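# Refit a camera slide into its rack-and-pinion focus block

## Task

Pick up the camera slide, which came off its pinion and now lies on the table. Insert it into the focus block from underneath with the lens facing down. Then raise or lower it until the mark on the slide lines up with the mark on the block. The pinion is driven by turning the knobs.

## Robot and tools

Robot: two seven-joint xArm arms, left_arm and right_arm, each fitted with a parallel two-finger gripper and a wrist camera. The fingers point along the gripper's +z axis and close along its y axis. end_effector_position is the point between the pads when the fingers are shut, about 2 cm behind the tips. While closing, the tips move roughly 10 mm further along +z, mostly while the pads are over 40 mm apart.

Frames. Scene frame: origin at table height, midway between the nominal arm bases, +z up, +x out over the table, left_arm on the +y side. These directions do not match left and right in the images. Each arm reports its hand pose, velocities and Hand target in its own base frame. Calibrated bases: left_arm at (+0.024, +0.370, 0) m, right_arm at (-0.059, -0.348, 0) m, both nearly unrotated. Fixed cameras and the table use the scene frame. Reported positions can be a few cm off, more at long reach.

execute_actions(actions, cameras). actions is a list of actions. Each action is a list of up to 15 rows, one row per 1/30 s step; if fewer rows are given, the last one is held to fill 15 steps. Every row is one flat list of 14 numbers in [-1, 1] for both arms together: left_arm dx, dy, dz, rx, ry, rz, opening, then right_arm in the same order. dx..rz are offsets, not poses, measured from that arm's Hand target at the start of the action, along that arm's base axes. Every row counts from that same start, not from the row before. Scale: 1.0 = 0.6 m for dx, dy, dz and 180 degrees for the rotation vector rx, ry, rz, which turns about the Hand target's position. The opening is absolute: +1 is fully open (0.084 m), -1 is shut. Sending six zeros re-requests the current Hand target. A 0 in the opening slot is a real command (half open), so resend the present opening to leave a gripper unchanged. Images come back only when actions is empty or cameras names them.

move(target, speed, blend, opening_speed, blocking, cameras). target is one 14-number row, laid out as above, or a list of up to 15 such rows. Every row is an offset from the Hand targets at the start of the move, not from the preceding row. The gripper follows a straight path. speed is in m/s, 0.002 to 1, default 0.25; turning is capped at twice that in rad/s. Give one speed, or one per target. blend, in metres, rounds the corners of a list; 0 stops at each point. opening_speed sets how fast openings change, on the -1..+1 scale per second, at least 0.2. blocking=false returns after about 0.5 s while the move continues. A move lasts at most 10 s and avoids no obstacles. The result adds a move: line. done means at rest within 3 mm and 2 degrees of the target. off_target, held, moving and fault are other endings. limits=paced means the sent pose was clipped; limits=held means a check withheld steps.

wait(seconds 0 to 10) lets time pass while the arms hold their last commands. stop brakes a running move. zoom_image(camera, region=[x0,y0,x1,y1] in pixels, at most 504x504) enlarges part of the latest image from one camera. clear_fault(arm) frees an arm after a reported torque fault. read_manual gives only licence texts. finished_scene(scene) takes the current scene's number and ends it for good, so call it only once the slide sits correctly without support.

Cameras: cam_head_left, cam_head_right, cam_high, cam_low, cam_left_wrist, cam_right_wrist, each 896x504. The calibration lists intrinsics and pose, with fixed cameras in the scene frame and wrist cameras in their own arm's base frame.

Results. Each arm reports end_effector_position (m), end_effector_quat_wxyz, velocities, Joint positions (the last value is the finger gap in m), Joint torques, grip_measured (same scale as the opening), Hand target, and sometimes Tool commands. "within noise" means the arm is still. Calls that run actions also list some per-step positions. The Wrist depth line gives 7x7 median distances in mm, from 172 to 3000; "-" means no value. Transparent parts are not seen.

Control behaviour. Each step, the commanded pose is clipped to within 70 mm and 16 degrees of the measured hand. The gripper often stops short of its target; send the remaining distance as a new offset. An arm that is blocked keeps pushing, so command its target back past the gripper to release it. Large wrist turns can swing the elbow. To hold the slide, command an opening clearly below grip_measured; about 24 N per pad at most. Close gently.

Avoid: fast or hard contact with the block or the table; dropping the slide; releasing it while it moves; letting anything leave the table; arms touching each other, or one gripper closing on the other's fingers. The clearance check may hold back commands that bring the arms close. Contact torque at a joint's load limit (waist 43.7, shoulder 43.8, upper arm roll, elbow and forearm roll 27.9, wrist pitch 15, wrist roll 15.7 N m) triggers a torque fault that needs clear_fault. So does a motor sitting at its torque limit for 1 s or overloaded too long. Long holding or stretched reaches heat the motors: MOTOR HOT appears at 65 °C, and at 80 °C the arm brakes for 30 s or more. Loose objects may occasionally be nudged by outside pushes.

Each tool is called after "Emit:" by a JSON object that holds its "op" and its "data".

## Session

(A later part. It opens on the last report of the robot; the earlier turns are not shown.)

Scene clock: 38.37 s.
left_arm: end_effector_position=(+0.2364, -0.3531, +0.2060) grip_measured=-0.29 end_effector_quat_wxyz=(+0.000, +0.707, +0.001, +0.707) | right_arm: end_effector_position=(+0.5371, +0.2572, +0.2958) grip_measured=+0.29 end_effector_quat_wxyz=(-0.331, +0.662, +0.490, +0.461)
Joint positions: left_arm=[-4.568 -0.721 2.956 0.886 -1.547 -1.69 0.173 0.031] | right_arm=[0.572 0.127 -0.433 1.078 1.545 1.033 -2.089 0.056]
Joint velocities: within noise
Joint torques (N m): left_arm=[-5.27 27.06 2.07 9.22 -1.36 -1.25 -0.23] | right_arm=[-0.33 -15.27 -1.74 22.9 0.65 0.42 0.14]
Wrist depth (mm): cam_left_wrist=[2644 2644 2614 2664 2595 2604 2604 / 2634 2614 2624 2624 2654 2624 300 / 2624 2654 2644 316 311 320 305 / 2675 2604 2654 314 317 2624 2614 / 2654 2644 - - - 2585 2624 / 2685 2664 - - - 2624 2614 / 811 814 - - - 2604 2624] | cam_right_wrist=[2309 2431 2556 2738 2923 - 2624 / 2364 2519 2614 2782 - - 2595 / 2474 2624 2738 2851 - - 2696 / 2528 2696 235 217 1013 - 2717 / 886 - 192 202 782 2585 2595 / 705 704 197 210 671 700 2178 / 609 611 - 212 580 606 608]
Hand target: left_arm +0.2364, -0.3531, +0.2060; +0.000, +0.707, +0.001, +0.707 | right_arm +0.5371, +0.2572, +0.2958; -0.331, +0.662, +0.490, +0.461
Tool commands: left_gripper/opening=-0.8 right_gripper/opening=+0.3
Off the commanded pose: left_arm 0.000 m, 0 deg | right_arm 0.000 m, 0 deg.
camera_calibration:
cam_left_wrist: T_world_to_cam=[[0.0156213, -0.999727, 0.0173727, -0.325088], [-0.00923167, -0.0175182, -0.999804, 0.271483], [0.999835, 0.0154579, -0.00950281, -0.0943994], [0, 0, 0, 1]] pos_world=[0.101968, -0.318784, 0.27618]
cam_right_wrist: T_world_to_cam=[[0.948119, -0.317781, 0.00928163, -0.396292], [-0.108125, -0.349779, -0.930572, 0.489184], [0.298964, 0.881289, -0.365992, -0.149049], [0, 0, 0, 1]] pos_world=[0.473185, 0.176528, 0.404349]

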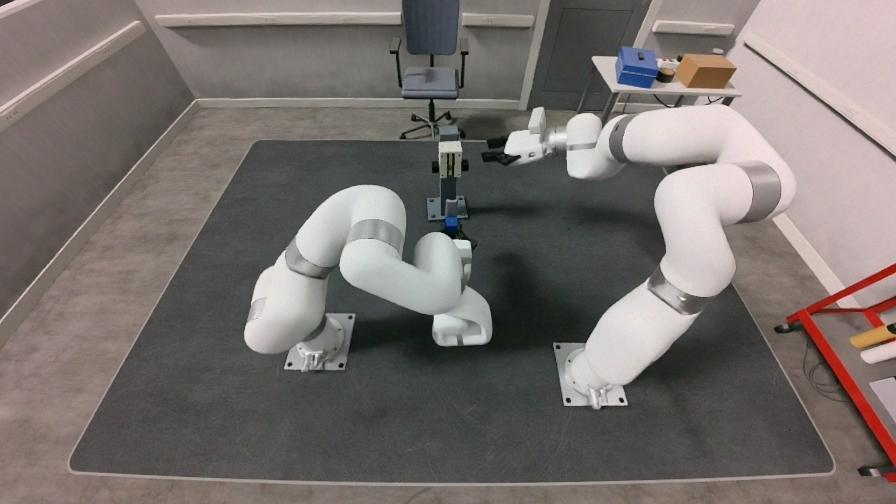

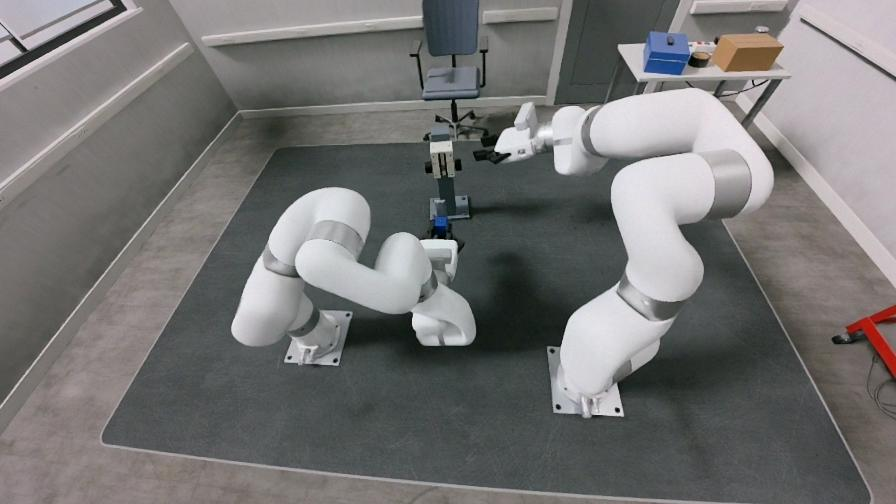

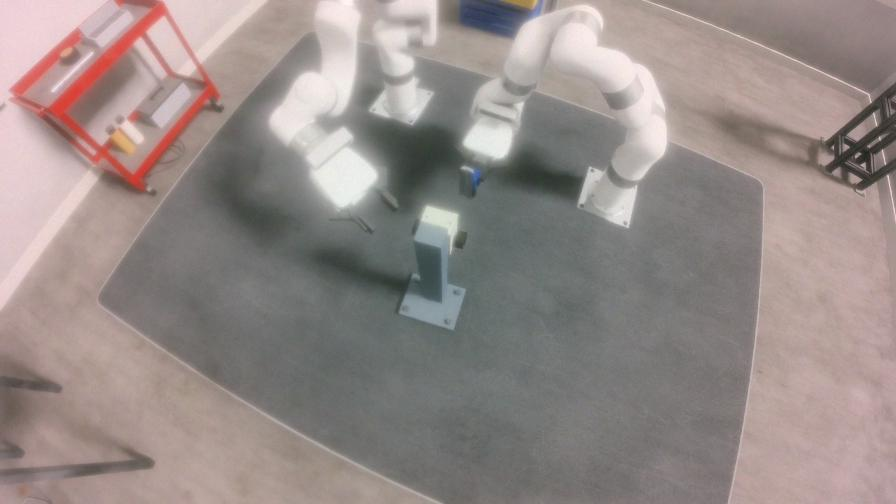

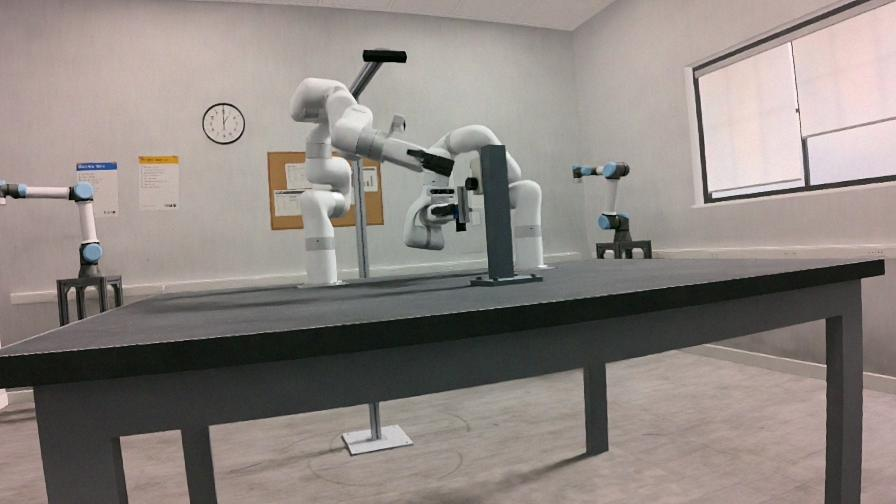

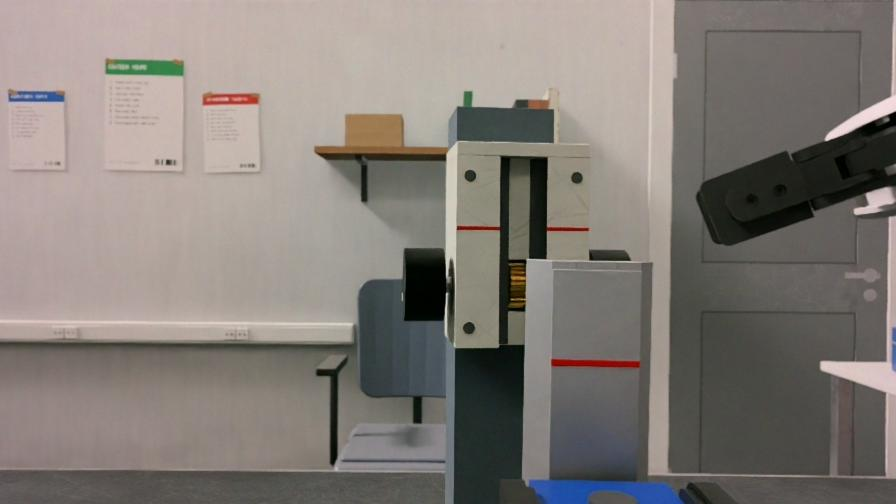

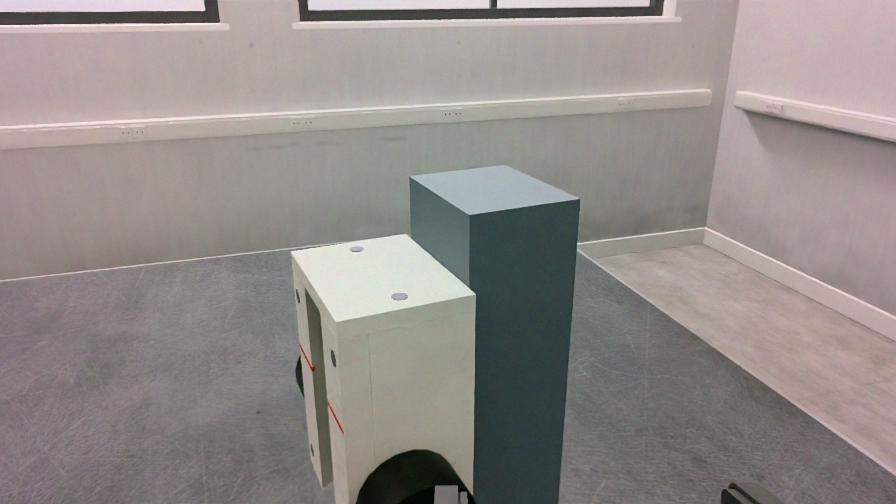

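Emit:
{"op": "move", "data": {"target": [0.1707,-0.0083,-0.0933,0,0,0.0344,-0.8,-0.0202,0.0187,-0.0622,0.118,-0.004,0.132,0.3], "speed": 0.15, "cameras": ["cam_left_wrist","cam_right_wrist","cam_low"]}}

Emit:
{"op": "zoom_image", "data": {"camera": "cam_left_wrist", "region": [400, 0, 800, 360]}}

Scene clock: 55.90 s.
left_arm: end_effector_position=(+0.3388, -0.3581, +0.1500) grip_measured=-0.29 end_effector_quat_wxyz=(-0.038, +0.706, +0.039, +0.706) | right_arm: end_effector_position=(+0.5249, +0.2685, +0.2585) grip_measured=+0.29 end_effector_quat_wxyz=(+0.531, -0.472, -0.525, -0.469)
Joint positions: left_arm=[-4.44 -0.944 3.089 1.139 -1.433 -1.586 0.198 0.031] | right_arm=[0.326 0.579 -0.376 1.359 1.646 1.79 -2.322 0.056]
Joint torques (N m): left_arm=[3.93 32.28 4.94 9.83 3.18 -0.48 2.19] | right_arm=[-5.41 -16.89 -1.17 23.32 2.27 3.13 -2.02]
Wrist depth (mm): cam_left_wrist=[2685 2654 - 205 214 2457 2405 / 2738 2675 - 207 206 208 255 / 2760 2654 - 206 206 2457 257 / 2749 2675 2644 - 250 2465 2381 / 2685 2654 - - - 2405 2389 / 2738 2685 - - - 2439 2397 / 640 647 648 - - 657 660] | cam_right_wrist=[2973 2874 2839 2760 2717 2675 2595 / - 2886 2805 2760 2738 2634 2624 / 2948 2874 2863 2738 2696 2654 2614 / 554 2886 2839 2782 207 212 2644 / 585 2863 - - 207 212 2595 / 590 2899 - - 207 212 2595 / 591 1043 1031 - 185 212 966]
Hand target: left_arm +0.3388, -0.3581, +0.1500; -0.038, +0.706, +0.039, +0.706 | right_arm +0.5249, +0.2685, +0.2585; +0.531, -0.472, -0.525, -0.469
Off the commanded pose: left_arm 0.000 m, 0 deg | right_arm 0.000 m, 0 deg.
move: done
camera_calibration:
cam_left_wrist: T_world_to_cam=[[0.123351, -0.992211, 0.0173619, -0.364468], [-0.00729048, -0.0184012, -0.999804, 0.215478], [0.992336, 0.1232, -0.00950349, -0.156094], [0, 0, 0, 1]] pos_world=[0.201426, -0.338433, 0.22028]
cam_right_wrist: T_world_to_cam=[[0.994993, 0.0979148, -0.0200237, -0.509495], [-0.0191865, -0.00948445, -0.999771, 0.336906], [-0.0980823, 0.99515, -0.00755832, -0.0837686], [0, 0, 0, 1]] pos_world=[0.505192, 0.136445, 0.325993]
Images, in order (width x height): cam_low 896x504, cam_left_wrist 896x504, cam_right_wrist 896x504.

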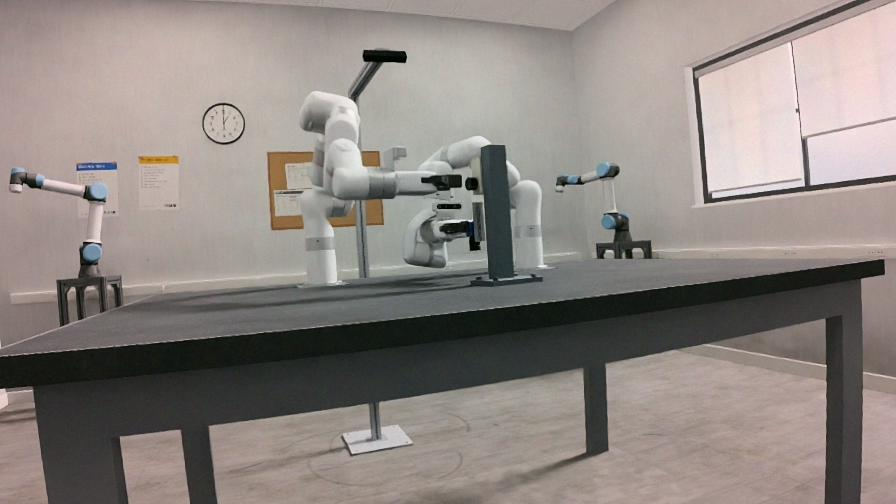

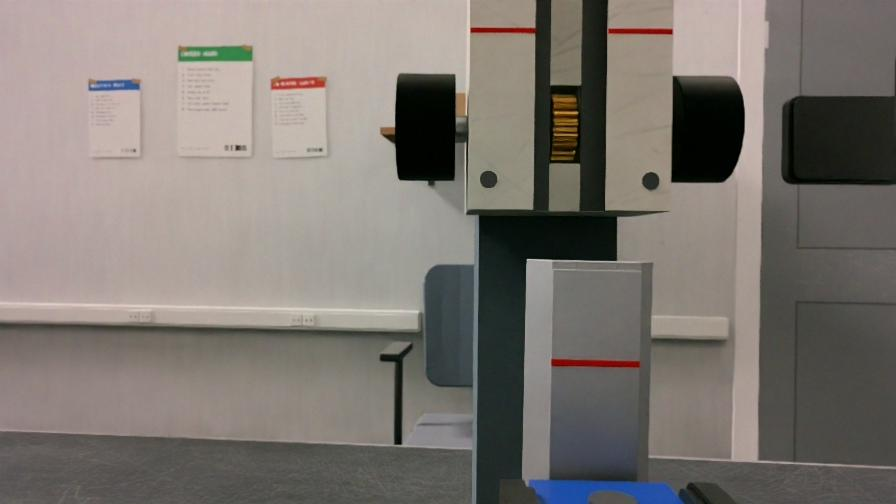

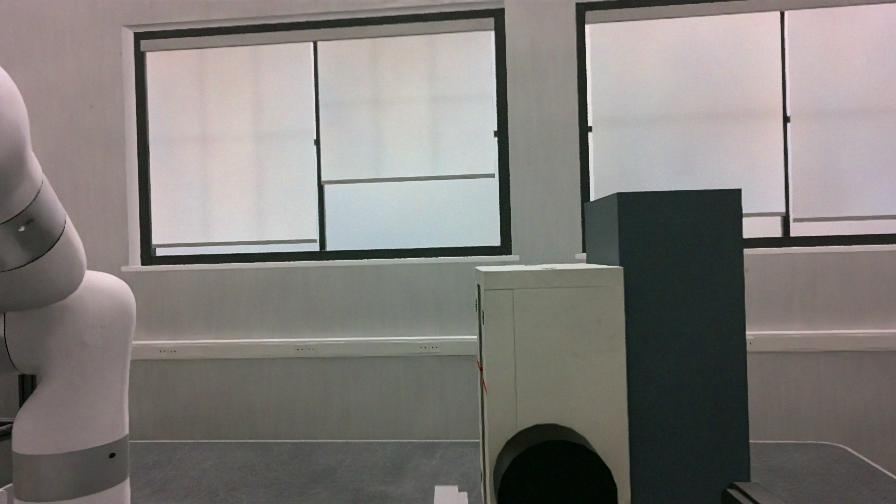

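Scaled by 1.260 from the camera's 896x504 image, which has a finer 1280x720 frame.

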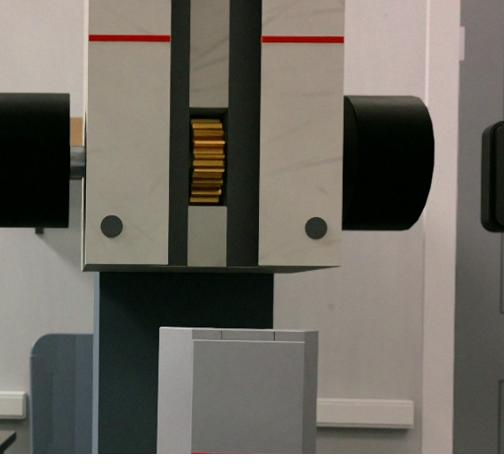

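Emit:
{"op": "zoom_image", "data": {"camera": "cam_left_wrist", "region": [460, 20, 690, 220]}}

Emit:
{"op": "zoom_image", "data": {"camera": "cam_left_wrist", "region": [500, 250, 680, 400]}}

Emit:
{"op": "zoom_image", "data": {"camera": "cam_right_wrist", "region": [460, 180, 760, 504]}}

Scaled by 2.191 from the camera's 896x504 image, which has a finer 1280x720 frame.

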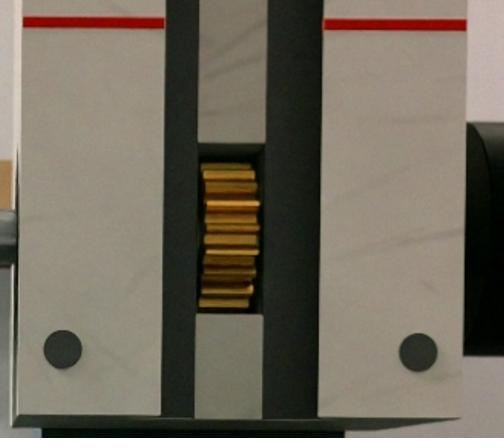

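Scaled by 2.800 from the camera's 896x504 image, which has a finer 1280x720 frame.

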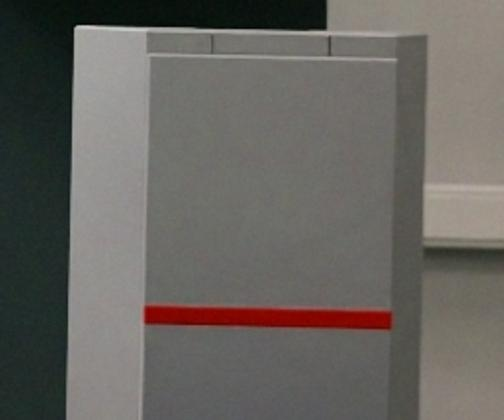

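Scaled by 1.556 from the camera's 896x504 image, which has a finer 1280x720 frame.

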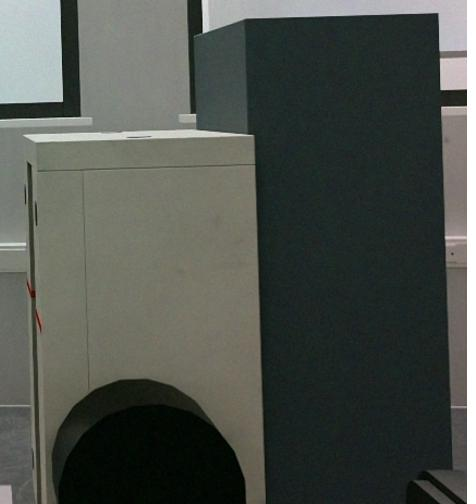

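Emit:
{"op": "move", "data": {"target": [0.0597,0.0061,0,-0.0028,-0.0003,0.0017,-0.8,-0.0137,0.0992,-0.0012,0,0,0,0.3], "speed": 0.08, "cameras": ["cam_left_wrist","cam_right_wrist","cam_low"]}}

Emit:
{"op": "zoom_image", "data": {"camera": "cam_left_wrist", "region": [480, 100, 740, 290]}}

Emit:
{"op": "zoom_image", "data": {"camera": "cam_low", "region": [400, 130, 560, 290]}}

Scene clock: 64.20 s.
left_arm: end_effector_position=(+0.3746, -0.3545, +0.1500) grip_measured=-0.29 end_effector_quat_wxyz=(-0.037, +0.706, +0.044, +0.706) | right_arm: end_effector_position=(+0.5167, +0.3279, +0.2578) grip_measured=+0.29 end_effector_quat_wxyz=(+0.531, -0.472, -0.525, -0.469)
Joint positions: left_arm=[-4.394 -0.954 3.13 1.172 -1.377 -1.537 0.205 0.031] | right_arm=[0.412 0.563 -0.33 1.342 1.71 1.682 -2.319 0.056]
Joint torques (N m): left_arm=[3.85 33.12 5.83 10.32 3.45 -0.69 2.07] | right_arm=[4.87 -21.19 -0.89 23.48 2.45 0.37 1.88]
Wrist depth (mm): cam_left_wrist=[2654 2634 - - 178 - - / 2685 - - 176 179 - - / 2717 2654 - 185 179 186 218 / 2706 2654 2595 - 214 2405 2364 / 2706 2664 - - - 2414 2372 / 2760 2654 - - - 2422 2340 / 627 637 643 - - 2389 2340] | cam_right_wrist=[2863 2828 2782 2706 2644 2624 2556 / 2863 2839 2738 2738 2634 2624 2575 / 2911 2805 2771 2760 2664 2595 2575 / 2874 2816 2828 - - - 2538 / 550 2911 - - - - 2575 / 556 2839 - - - - 2556 / 555 1036 - - - - 2595]
Hand target: left_arm +0.3747, -0.3545, +0.1500; -0.037, +0.706, +0.044, +0.706 | right_arm +0.5167, +0.3280, +0.2577; +0.531, -0.472, -0.525, -0.469
Off the commanded pose: left_arm 0.000 m, 0 deg | right_arm 0.000 m, 0 deg.
move: done
camera_calibration:
cam_left_wrist: T_world_to_cam=[[0.128653, -0.991342, 0.0262497, -0.368302], [-0.00623493, -0.0272777, -0.999608, 0.212231], [0.99167, 0.128439, -0.00969033, -0.189998], [0, 0, 0, 1]] pos_world=[0.237121, -0.334921, 0.219975]
cam_right_wrist: T_world_to_cam=[[0.995003, 0.0978159, -0.0200237, -0.507161], [-0.0191875, -0.00948254, -0.999771, 0.336613], [-0.0979834, 0.995159, -0.00755832, -0.143841], [0, 0, 0, 1]] pos_world=[0.496992, 0.195945, 0.325293]
Images, in order (width x height): cam_low 896x504, cam_left_wrist 896x504, cam_right_wrist 896x504.

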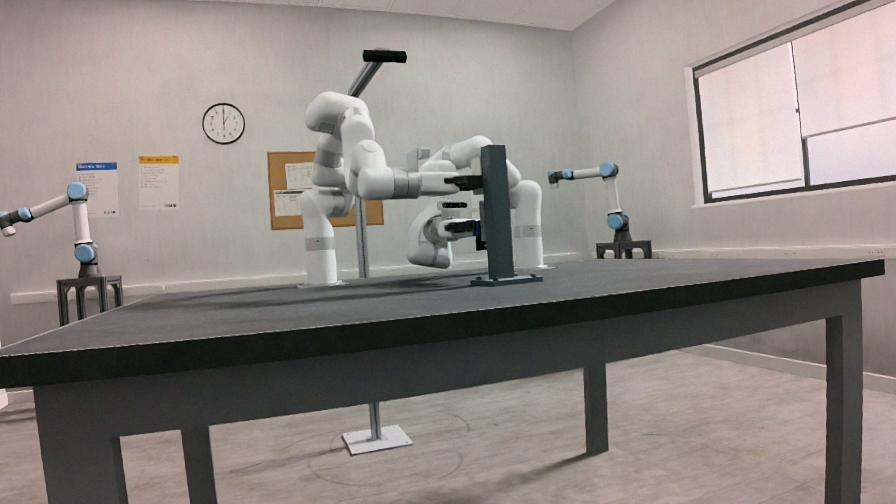

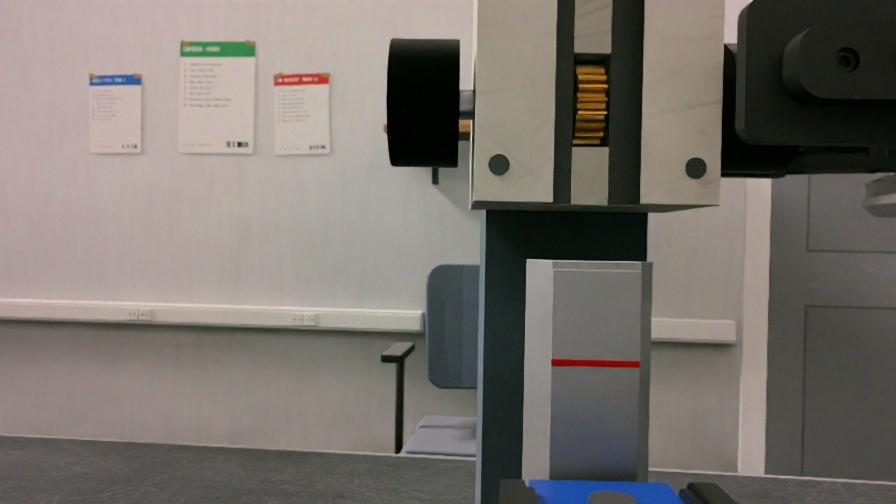

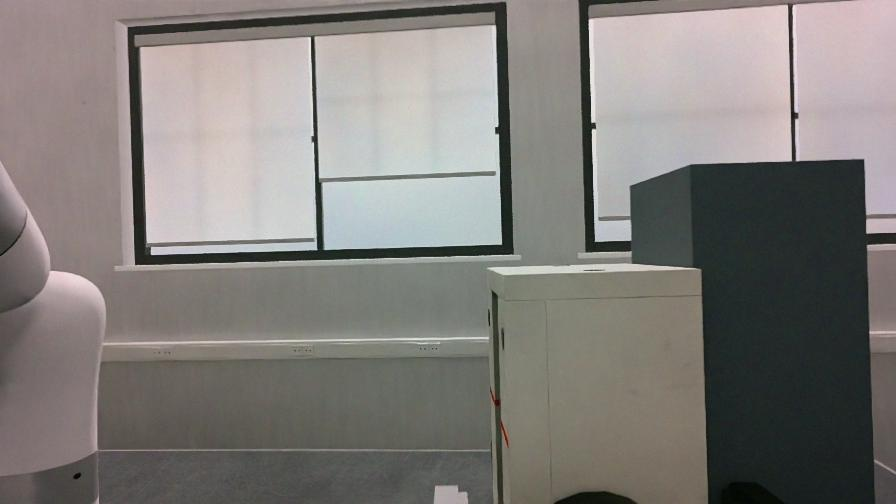

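Scaled by 1.938 from the camera's 896x504 image, which has a finer 1280x720 frame.

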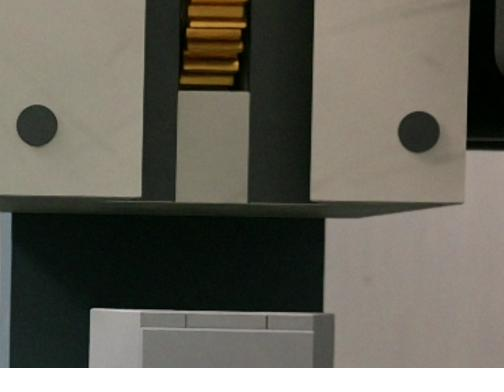

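Scaled by 3.150 from the camera's 896x504 image, which has a finer 1280x720 frame.

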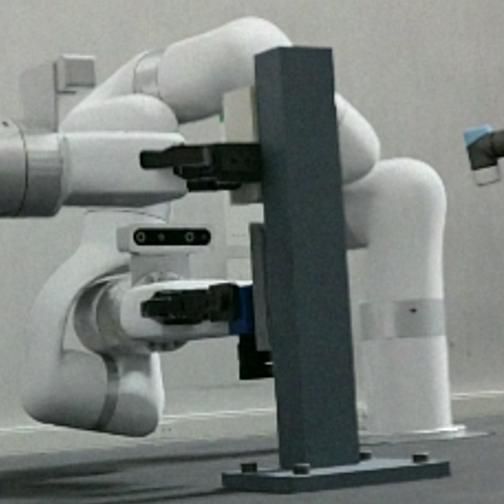

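Emit:
{"op": "move", "data": {"target": [0.0058,0.0005,0.020,0,0,0,-0.8,0,0,0,0,0,0,-0.5], "speed": 0.05, "opening_speed": 0.6, "cameras": ["cam_left_wrist"]}}

Emit:
{"op": "zoom_image", "data": {"camera": "cam_left_wrist", "region": [500, 200, 700, 330]}}

Scene clock: 69.60 s.
left_arm: end_effector_position=(+0.3781, -0.3542, +0.1620) grip_measured=-0.29 end_effector_quat_wxyz=(-0.037, +0.706, +0.044, +0.706) | right_arm: end_effector_position=(+0.5171, +0.3279, +0.2576) grip_measured=+0.06 end_effector_quat_wxyz=(+0.531, -0.473, -0.524, -0.469)
Joint positions: left_arm=[-4.39 -0.92 3.133 1.159 -1.372 -1.529 0.225 0.031] | right_arm=[0.41 0.563 -0.328 1.342 1.71 1.68 -2.319 0.047]
Joint torques (N m): left_arm=[4.13 48.66 5.71 6.56 3.28 -0.67 2.07] | right_arm=[9.98 -24.78 13.96 1.81 -6.68 13.33 0.22]
Wrist depth (mm): cam_left_wrist=[2685 2624 - - 175 2389 2325 / 2696 2614 - - 175 - - / 2664 2664 - 181 176 - 217 / 2685 2644 - - 176 2414 2356 / 2717 2634 - - - 2439 2381 / 2727 2634 - - - 2431 2333 / 664 672 679 - - 2448 2348] | cam_right_wrist=[2851 2805 2782 2706 2634 2624 2547 / 2886 2839 2749 2717 2654 2595 2519 / 2851 2805 2760 2760 2664 2624 2585 / 2863 2851 2771 - - - 2575 / 553 2851 - - - - 2566 / 559 2851 - - - - 2556 / 561 1037 - - - - 952]
Hand target: left_arm +0.3781, -0.3542, +0.1620; -0.037, +0.706, +0.044, +0.706 | right_arm +0.5167, +0.3280, +0.2577; +0.531, -0.472, -0.525, -0.469
Off the commanded pose: left_arm 0.000 m, 0 deg | right_arm 0.000 m, 0 deg.
move: done
camera_calibration:
cam_left_wrist: T_world_to_cam=[[0.128653, -0.991342, 0.0262497, -0.36877], [-0.00623493, -0.0272777, -0.999608, 0.224257], [0.99167, 0.128439, -0.00969033, -0.193391], [0, 0, 0, 1]] pos_world=[0.240621, -0.334621, 0.231975]
Images, in order (width x height): cam_left_wrist 896x504.

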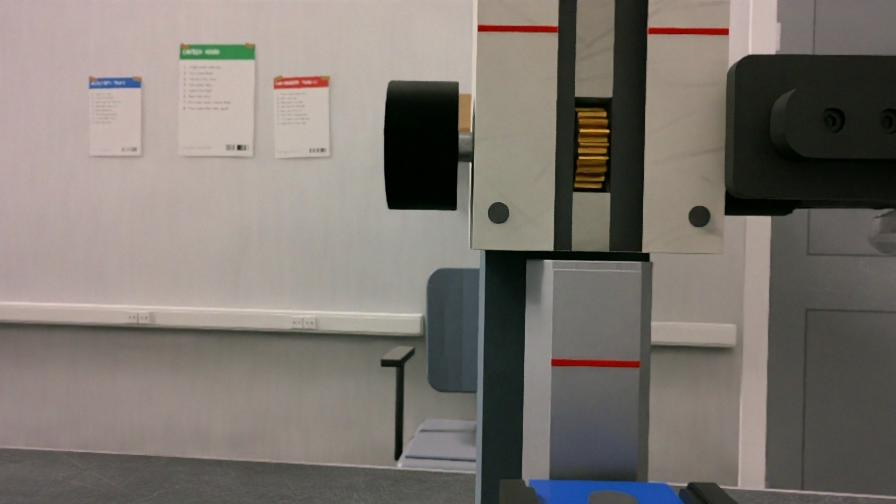

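Scaled by 2.520 from the camera's 896x504 image, which has a finer 1280x720 frame.

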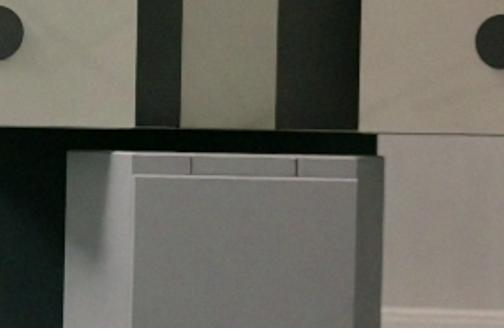

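Emit:
{"op": "wait", "data": {"seconds": 0.3, "cameras": ["cam_right_wrist","cam_head_left"]}}

Emit:
{"op": "zoom_image", "data": {"camera": "cam_head_left", "region": [400, 100, 560, 260]}}

Scene clock: 71.00 s.
left_arm: end_effector_position=(+0.3781, -0.3542, +0.1620) grip_measured=-0.29 end_effector_quat_wxyz=(-0.037, +0.706, +0.044, +0.706) | right_arm: end_effector_position=(+0.5171, +0.3279, +0.2576) grip_measured=+0.06 end_effector_quat_wxyz=(+0.531, -0.473, -0.524, -0.469)
Joint positions: left_arm=[-4.39 -0.92 3.133 1.159 -1.372 -1.529 0.225 0.031] | right_arm=[0.41 0.563 -0.328 1.342 1.71 1.68 -2.319 0.047]
Joint torques (N m): left_arm=[3.84 48.7 5.79 6.87 3.22 -0.62 1.69] | right_arm=[10.01 -24.8 13.89 4.43 -6.6 13.16 -1.56]
Wrist depth (mm): cam_left_wrist=[2717 2644 - - 175 2397 2381 / 2706 2664 - - 175 - - / 2696 2675 - 180 175 - 217 / 2685 2644 - - 176 2414 2364 / 2696 2644 - - - 2405 2372 / 2717 2654 - - - 2422 2356 / 665 671 677 - - 2397 2364] | cam_right_wrist=[2851 2851 2816 2696 2654 2604 2556 / 2863 2828 2771 2706 2654 2585 2566 / 2863 2828 2805 2738 2664 2624 2566 / 2839 2816 2793 - - - 2575 / 553 2805 - - - - 2556 / 561 2886 - - - - 2547 / 562 1036 - - - - 957]
Hand target: left_arm +0.3781, -0.3542, +0.1620; -0.037, +0.706, +0.044, +0.706 | right_arm +0.5167, +0.3280, +0.2577; +0.531, -0.472, -0.525, -0.469
Tool commands: left_gripper/opening=-0.8 right_gripper/opening=-0.5
Off the commanded pose: left_arm 0.000 m, 0 deg | right_arm 0.000 m, 0 deg.
wait: 0.30 s; at rest from the start
camera_calibration:
cam_right_wrist: T_world_to_cam=[[0.995133, 0.0964984, -0.0199726, -0.507188], [-0.0191009, -0.00994925, -0.999768, 0.336563], [-0.0966747, 0.995283, -0.00805762, -0.144339], [0, 0, 0, 1]] pos_world=[0.497195, 0.19595, 0.325192]
Images, in order (width x height): cam_head_left 896x504, cam_right_wrist 896x504.

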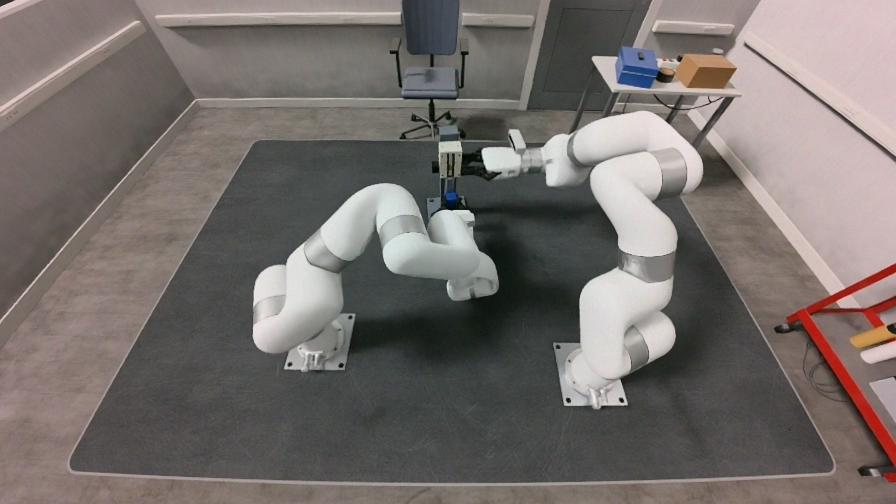

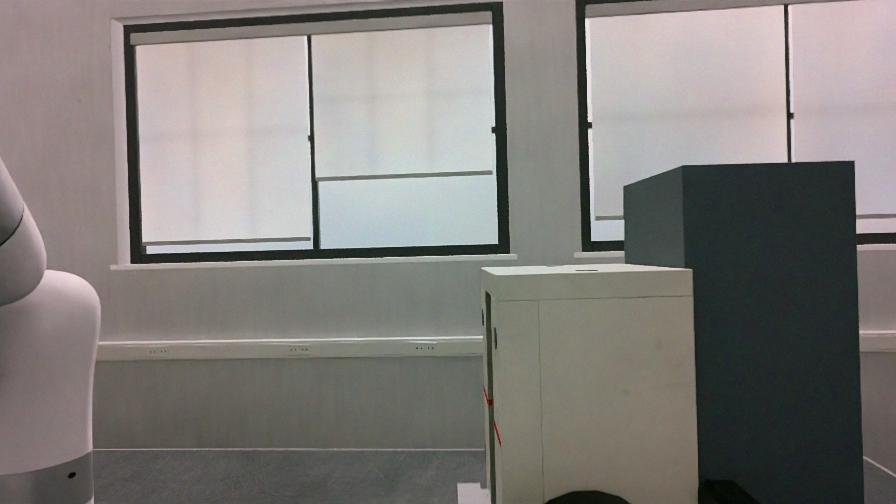

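Scaled by 3.150 from the camera's 896x504 image, which has a finer 1280x720 frame.

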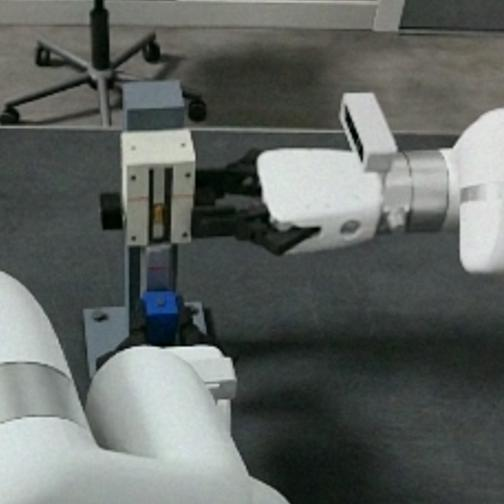

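Emit:
{"op": "move", "data": {"target": [0,0,0,0,0,0,-0.8,0,0,0,0,0,0,0.3]}}

Emit:
{"op": "move", "data": {"target": [0,0,0,0,0,0,-0.8,0.0015,-0.0132,0,0,0,0,0.3]}}

Emit:
{"op": "move", "data": {"target": [0,0,0,0,0,0,-0.8,0,0,0,0,0,0,-0.5], "opening_speed": 1}}

Scene clock: 72.63 s.
left_arm: end_effector_position=(+0.3781, -0.3542, +0.1620) grip_measured=-0.29 end_effector_quat_wxyz=(-0.037, +0.706, +0.044, +0.706) | right_arm: end_effector_position=(+0.5166, +0.3280, +0.2578) grip_measured=+0.29 end_effector_quat_wxyz=(+0.531, -0.472, -0.525, -0.469)
Joint positions: left_arm=[-4.39 -0.92 3.133 1.159 -1.372 -1.529 0.225 0.031] | right_arm=[0.411 0.563 -0.328 1.342 1.709 1.681 -2.319 0.056]
Joint torques (N m): left_arm=[3.42 48.32 5.81 6.95 3.15 -0.82 1.33] | right_arm=[-5.51 -18.44 -6.72 23.79 2.35 0.42 -1.44]
Wrist depth (mm): cam_left_wrist=[2696 2614 - - 175 2405 2356 / 2685 2644 - - 175 - - / 2696 2644 - 181 175 - 216 / 2685 2634 - - 176 2422 2348 / 2717 2634 - - - 2405 2356 / 2706 2634 - - - 2405 2348 / 667 671 676 - - 2431 2356] | cam_right_wrist=[2886 2816 2738 2706 2604 2624 2556 / 2899 2828 2793 2727 2644 2644 2575 / 2911 2828 2782 2738 2634 2624 2538 / 2874 2816 2760 - - - 2575 / 549 2839 - - - - 2547 / 554 2828 - - - - 2566 / 557 1037 - - - - 2575]
Hand target: left_arm +0.3781, -0.3542, +0.1620; -0.037, +0.706, +0.044, +0.706 | right_arm +0.5167, +0.3280, +0.2577; +0.531, -0.472, -0.525, -0.469
Off the commanded pose: left_arm 0.000 m, 0 deg | right_arm 0.000 m, 0 deg.
move: done

Scene clock: 73.33 s.
left_arm: end_effector_position=(+0.3781, -0.3542, +0.1620) grip_measured=-0.29 end_effector_quat_wxyz=(-0.037, +0.706, +0.044, +0.706) | right_arm: end_effector_position=(+0.5176, +0.3201, +0.2577) grip_measured=+0.29 end_effector_quat_wxyz=(+0.531, -0.472, -0.525, -0.469)
Joint positions: left_arm=[-4.39 -0.92 3.133 1.159 -1.372 -1.529 0.225 0.031] | right_arm=[0.399 0.563 -0.334 1.342 1.7 1.695 -2.32 0.056]
Joint torques (N m): left_arm=[3.74 48.28 5.58 7.2 2.95 -0.84 1.18] | right_arm=[-5.35 -17.45 -6.79 16.28 -0.36 3.16 -1.93]
Wrist depth (mm): cam_left_wrist=[2727 2624 - - 175 2381 2348 / 2675 2644 - - 175 - - / 2685 2664 - 181 175 179 214 / 2696 2634 - - 176 2431 2340 / 2696 2614 - - - 2414 2372 / 2696 2654 - - - 2414 2381 / 664 669 678 - - 2414 2381] | cam_right_wrist=[2911 2828 2771 2749 2654 2614 2566 / 2886 2816 2771 2717 2675 2585 2595 / 2923 2816 2771 2696 2675 2614 2556 / 2911 2874 2805 2749 - - 2556 / 552 2851 - - - - 2528 / 556 2863 - - - - 2528 / 559 1037 - - - - 957]
Hand target: left_arm +0.3781, -0.3542, +0.1620; -0.037, +0.706, +0.044, +0.706 | right_arm +0.5176, +0.3201, +0.2577; +0.531, -0.472, -0.525, -0.469
Off the commanded pose: left_arm 0.000 m, 0 deg | right_arm 0.000 m, 0 deg.
move: done

Scene clock: 74.33 s.
left_arm: end_effector_position=(+0.3781, -0.3542, +0.1620) grip_measured=-0.29 end_effector_quat_wxyz=(-0.037, +0.706, +0.044, +0.706) | right_arm: end_effector_position=(+0.5175, +0.3200, +0.2577) grip_measured=-0.25 end_effector_quat_wxyz=(+0.531, -0.472, -0.525, -0.469)
Joint positions: left_arm=[-4.39 -0.92 3.133 1.159 -1.372 -1.529 0.225 0.031] | right_arm=[0.399 0.563 -0.334 1.342 1.7 1.696 -2.32 0.033]
Joint torques (N m): left_arm=[3.37 48.17 5.88 7.37 2.95 -0.85 1.06] | right_arm=[4.16 -16.79 -7.06 28.17 4.75 -4.88 -1.75]
Wrist depth (mm): cam_left_wrist=[2696 2644 - - 175 2397 2364 / 2696 2644 - - 175 - - / 2706 2644 - 180 175 - 203 / 2706 2634 - - 176 2448 2340 / 2654 2654 - - - 2397 2381 / 2675 2614 - - - 2431 2372 / 664 672 676 - - 2405 2333] | cam_right_wrist=[2899 2851 2816 2706 2685 2614 2575 / 2923 2863 2771 2696 2696 2604 2585 / 2886 2851 2793 2717 2664 2634 2556 / 2839 2863 2793 2771 - - 2575 / 550 2828 - - - - 2575 / 557 2839 - - - - 2575 / 560 1040 - - - - 959]
Hand target: left_arm +0.3781, -0.3542, +0.1620; -0.037, +0.706, +0.044, +0.706 | right_arm +0.5176, +0.3201, +0.2577; +0.531, -0.472, -0.525, -0.469
Off the commanded pose: left_arm 0.000 m, 0 deg | right_arm 0.000 m, 0 deg.
move: done

Emit:
{"op": "move", "data": {"target": [0,0,0.0133,0,0,0,-0.8,0,0,0,0,0,0,-0.9], "speed": 0.03, "cameras": ["cam_left_wrist"]}}

Emit:
{"op": "zoom_image", "data": {"camera": "cam_left_wrist", "region": [500, 200, 700, 330]}}

Scene clock: 76.07 s.
left_arm: end_effector_position=(+0.3780, -0.3544, +0.1701) grip_measured=-0.29 end_effector_quat_wxyz=(-0.037, +0.706, +0.044, +0.706) | right_arm: end_effector_position=(+0.5176, +0.3201, +0.2577) grip_measured=-0.25 end_effector_quat_wxyz=(+0.531, -0.472, -0.525, -0.469)
Joint positions: left_arm=[-4.39 -0.897 3.133 1.149 -1.373 -1.527 0.239 0.031] | right_arm=[0.4 0.563 -0.334 1.342 1.7 1.695 -2.32 0.033]
Joint torques (N m): left_arm=[9.51 45.67 11.84 4.26 -5.23 -3.86 0.77] | right_arm=[5.26 -17.07 -6.84 29.24 5.32 -6.11 -1.33]
Wrist depth (mm): cam_left_wrist=[2717 2644 - - 175 2405 2333 / 2644 2634 - - 176 2414 - / 2685 - - - 176 - - / 2727 2624 - - 176 2431 - / 2706 2644 - - - 2405 2348 / 2685 2685 - - - 2422 2372 / 684 692 703 - - 2414 2364] | cam_right_wrist=[2923 2828 2760 2717 2675 2634 2547 / 2935 2828 2760 2738 2644 2624 2585 / 2899 2863 2771 2760 2644 2644 2585 / 2886 2828 2793 2771 - - 2566 / 551 2863 - - - - 2585 / 556 2886 - - - - 2547 / 560 1043 - - - - 954]
Hand target: left_arm +0.3781, -0.3542, +0.1700; -0.037, +0.706, +0.044, +0.706 | right_arm +0.5176, +0.3201, +0.2577; +0.531, -0.472, -0.525, -0.469
Off the commanded pose: left_arm 0.000 m, 0 deg | right_arm 0.000 m, 0 deg.
move: done
camera_calibration:
cam_left_wrist: T_world_to_cam=[[0.128248, -0.991389, 0.0264671, -0.369037], [-0.00612039, -0.0274781, -0.999604, 0.232254], [0.991723, 0.128035, -0.0095917, -0.193372], [0, 0, 0, 1]] pos_world=[0.240521, -0.334719, 0.240074]
Images, in order (width x height): cam_left_wrist 896x504.

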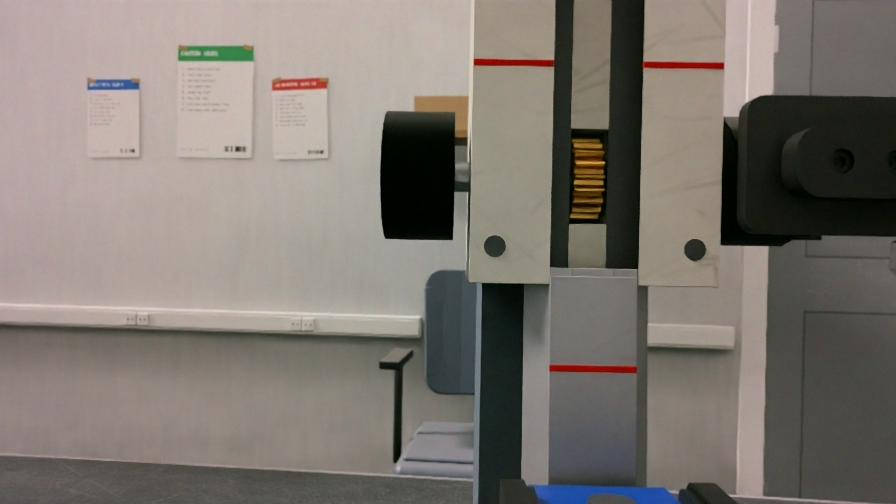

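Scaled by 2.520 from the camera's 896x504 image, which has a finer 1280x720 frame.

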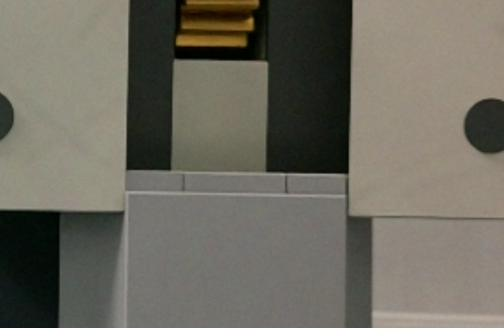

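Emit:
{"op": "move", "data": {"target": [0,0.0012,0.01,0,0,0,-0.8,0,0,0,0,0,0,-0.9], "speed": 0.03, "cameras": ["cam_left_wrist"]}}

Scene clock: 77.53 s.
left_arm: end_effector_position=(+0.3781, -0.3535, +0.1757) grip_measured=-0.29 end_effector_quat_wxyz=(-0.037, +0.706, +0.044, +0.706) | right_arm: end_effector_position=(+0.5176, +0.3201, +0.2577) grip_measured=-0.25 end_effector_quat_wxyz=(+0.531, -0.472, -0.525, -0.469)
Joint positions: left_arm=[-4.39 -0.879 3.132 1.139 -1.374 -1.524 0.247 0.031] | right_arm=[0.4 0.563 -0.334 1.342 1.7 1.695 -2.32 0.033]
Joint torques (N m): left_arm=[14.44 63.91 22.09 6.57 -7.41 -6.94 0.17] | right_arm=[5.38 -16.96 -6.92 29.29 5.26 -6.23 -1.04]
Wrist depth (mm): cam_left_wrist=[2685 2614 - - 175 2389 2340 / 2696 2634 - - 175 2414 2317 / 2685 - - - 176 - - / 2717 2685 - 177 176 - - / 2675 2654 - - - 2397 2372 / 2717 2644 - - - 2431 2364 / 696 703 - - - 2448 2381] | cam_right_wrist=[2911 2863 2805 2738 2738 2624 2519 / 2899 2851 2749 2749 2675 2624 2595 / 2911 2851 2760 2749 2654 2624 2566 / 2911 2851 2782 2727 - - 2538 / 551 2863 - - - - 2595 / 556 2874 - - - - 2566 / 559 1034 - - - - 958]
Hand target: left_arm +0.3781, -0.3534, +0.1760; -0.037, +0.706, +0.044, +0.706 | right_arm +0.5176, +0.3201, +0.2577; +0.531, -0.472, -0.525, -0.469
Off the commanded pose: left_arm 0.000 m, 0 deg | right_arm 0.000 m, 0 deg.
move: done
camera_calibration:
cam_left_wrist: T_world_to_cam=[[0.128381, -0.991384, 0.0260143, -0.368326], [-0.00726287, -0.0271705, -0.999604, 0.238257], [0.991698, 0.128142, -0.0106885, -0.193213], [0, 0, 0, 1]] pos_world=[0.240625, -0.33392, 0.245679]
Images, in order (width x height): cam_left_wrist 896x504.

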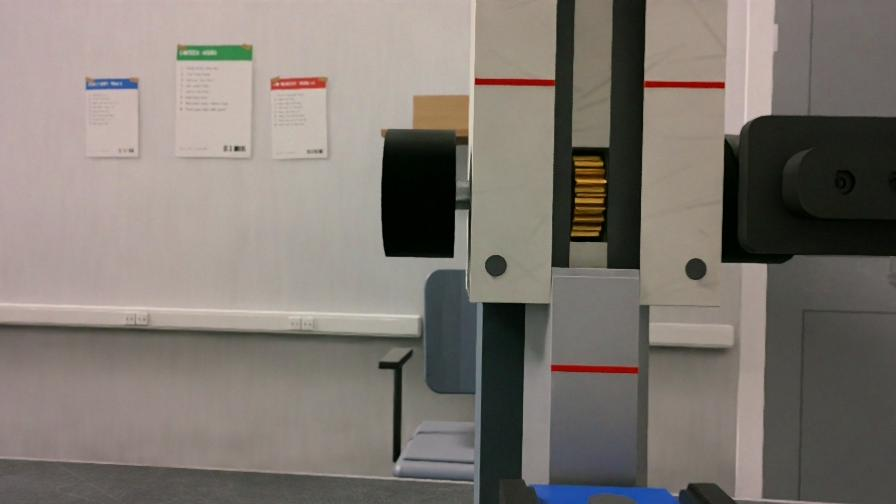

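Emit:
{"op": "move", "data": {"target": [0,-0.0016,0.0067,0,0,0,-0.8,0,0,0,0,0,0,-0.9], "speed": 0.03, "cameras": ["cam_left_wrist"]}}

Emit:
{"op": "zoom_image", "data": {"camera": "cam_left_wrist", "region": [450, 200, 750, 504]}}

Scene clock: 79.03 s.
left_arm: end_effector_position=(+0.3783, -0.3544, +0.1792) grip_measured=-0.29 end_effector_quat_wxyz=(-0.037, +0.707, +0.044, +0.705) end_effector_velocity=(+0.000, +0.000, +0.000) end_effector_angular_velocity=(+0.001, -0.001, -0.001) | right_arm: end_effector_position=(+0.5176, +0.3201, +0.2577) grip_measured=-0.25 end_effector_quat_wxyz=(+0.531, -0.472, -0.525, -0.469)
Joint positions: left_arm=[-4.392 -0.869 3.134 1.138 -1.376 -1.521 0.256 0.031] | right_arm=[0.4 0.563 -0.334 1.342 1.7 1.695 -2.32 0.033]
Joint velocities: left_arm=[-0.005 0 0.005 0.001 -0.001 0.002 0 0] | right_arm=[within noise]
Joint torques (N m): left_arm=[0.04 80.91 21.48 20.55 0.37 -9.3 1.38] | right_arm=[5.11 -16.9 -6.86 29.53 5.2 -6.18 -0.65]
Wrist depth (mm): cam_left_wrist=[2654 2624 - - 174 2389 2340 / 2685 2634 - - 175 2405 2372 / 2685 - - - 175 - - / 2706 2654 - 175 176 - - / 2706 2614 - - - 2405 2356 / 2738 2634 - - - 2431 2356 / 700 708 711 - - 2422 2356] | cam_right_wrist=[2911 2863 2782 2706 2664 2624 2585 / 2923 2899 2816 2727 2664 2624 2566 / 2911 2805 2805 2738 2664 2614 2566 / 2874 2874 2816 2749 - - 2614 / 550 2851 - - - - 2556 / 557 2839 - - - - 2575 / 558 1046 - - - - 958]
Hand target: left_arm +0.3781, -0.3544, +0.1800; -0.037, +0.706, +0.044, +0.706 | right_arm +0.5176, +0.3201, +0.2577; +0.531, -0.472, -0.525, -0.469
Off the commanded pose: left_arm 0.001 m, 0 deg | right_arm 0.000 m, 0 deg.
move: done
camera_calibration:
cam_left_wrist: T_world_to_cam=[[0.128308, -0.991405, 0.0255519, -0.369231], [-0.00851021, -0.0268646, -0.999603, 0.242441], [0.991698, 0.128039, -0.011884, -0.193095], [0, 0, 0, 1]] pos_world=[0.24093, -0.334821, 0.249484]
Images, in order (width x height): cam_left_wrist 896x504.

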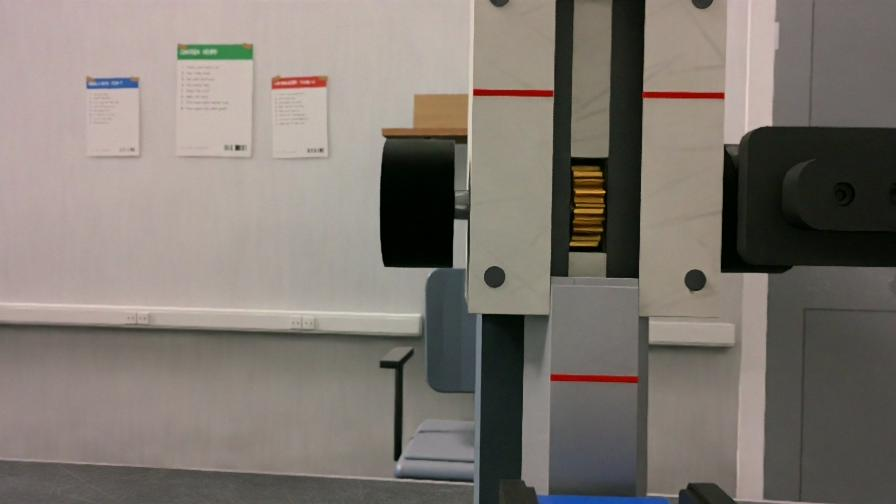

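Scaled by 1.658 from the camera's 896x504 image, which has a finer 1280x720 frame.

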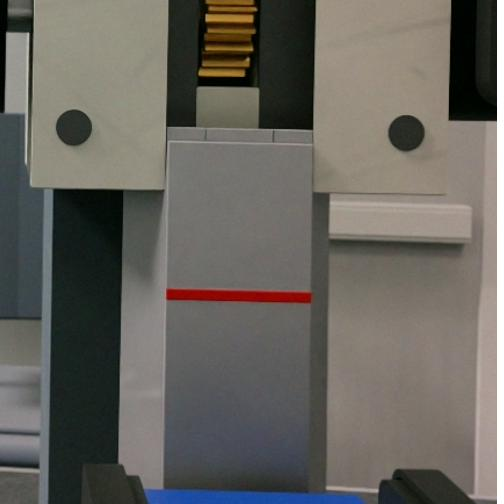

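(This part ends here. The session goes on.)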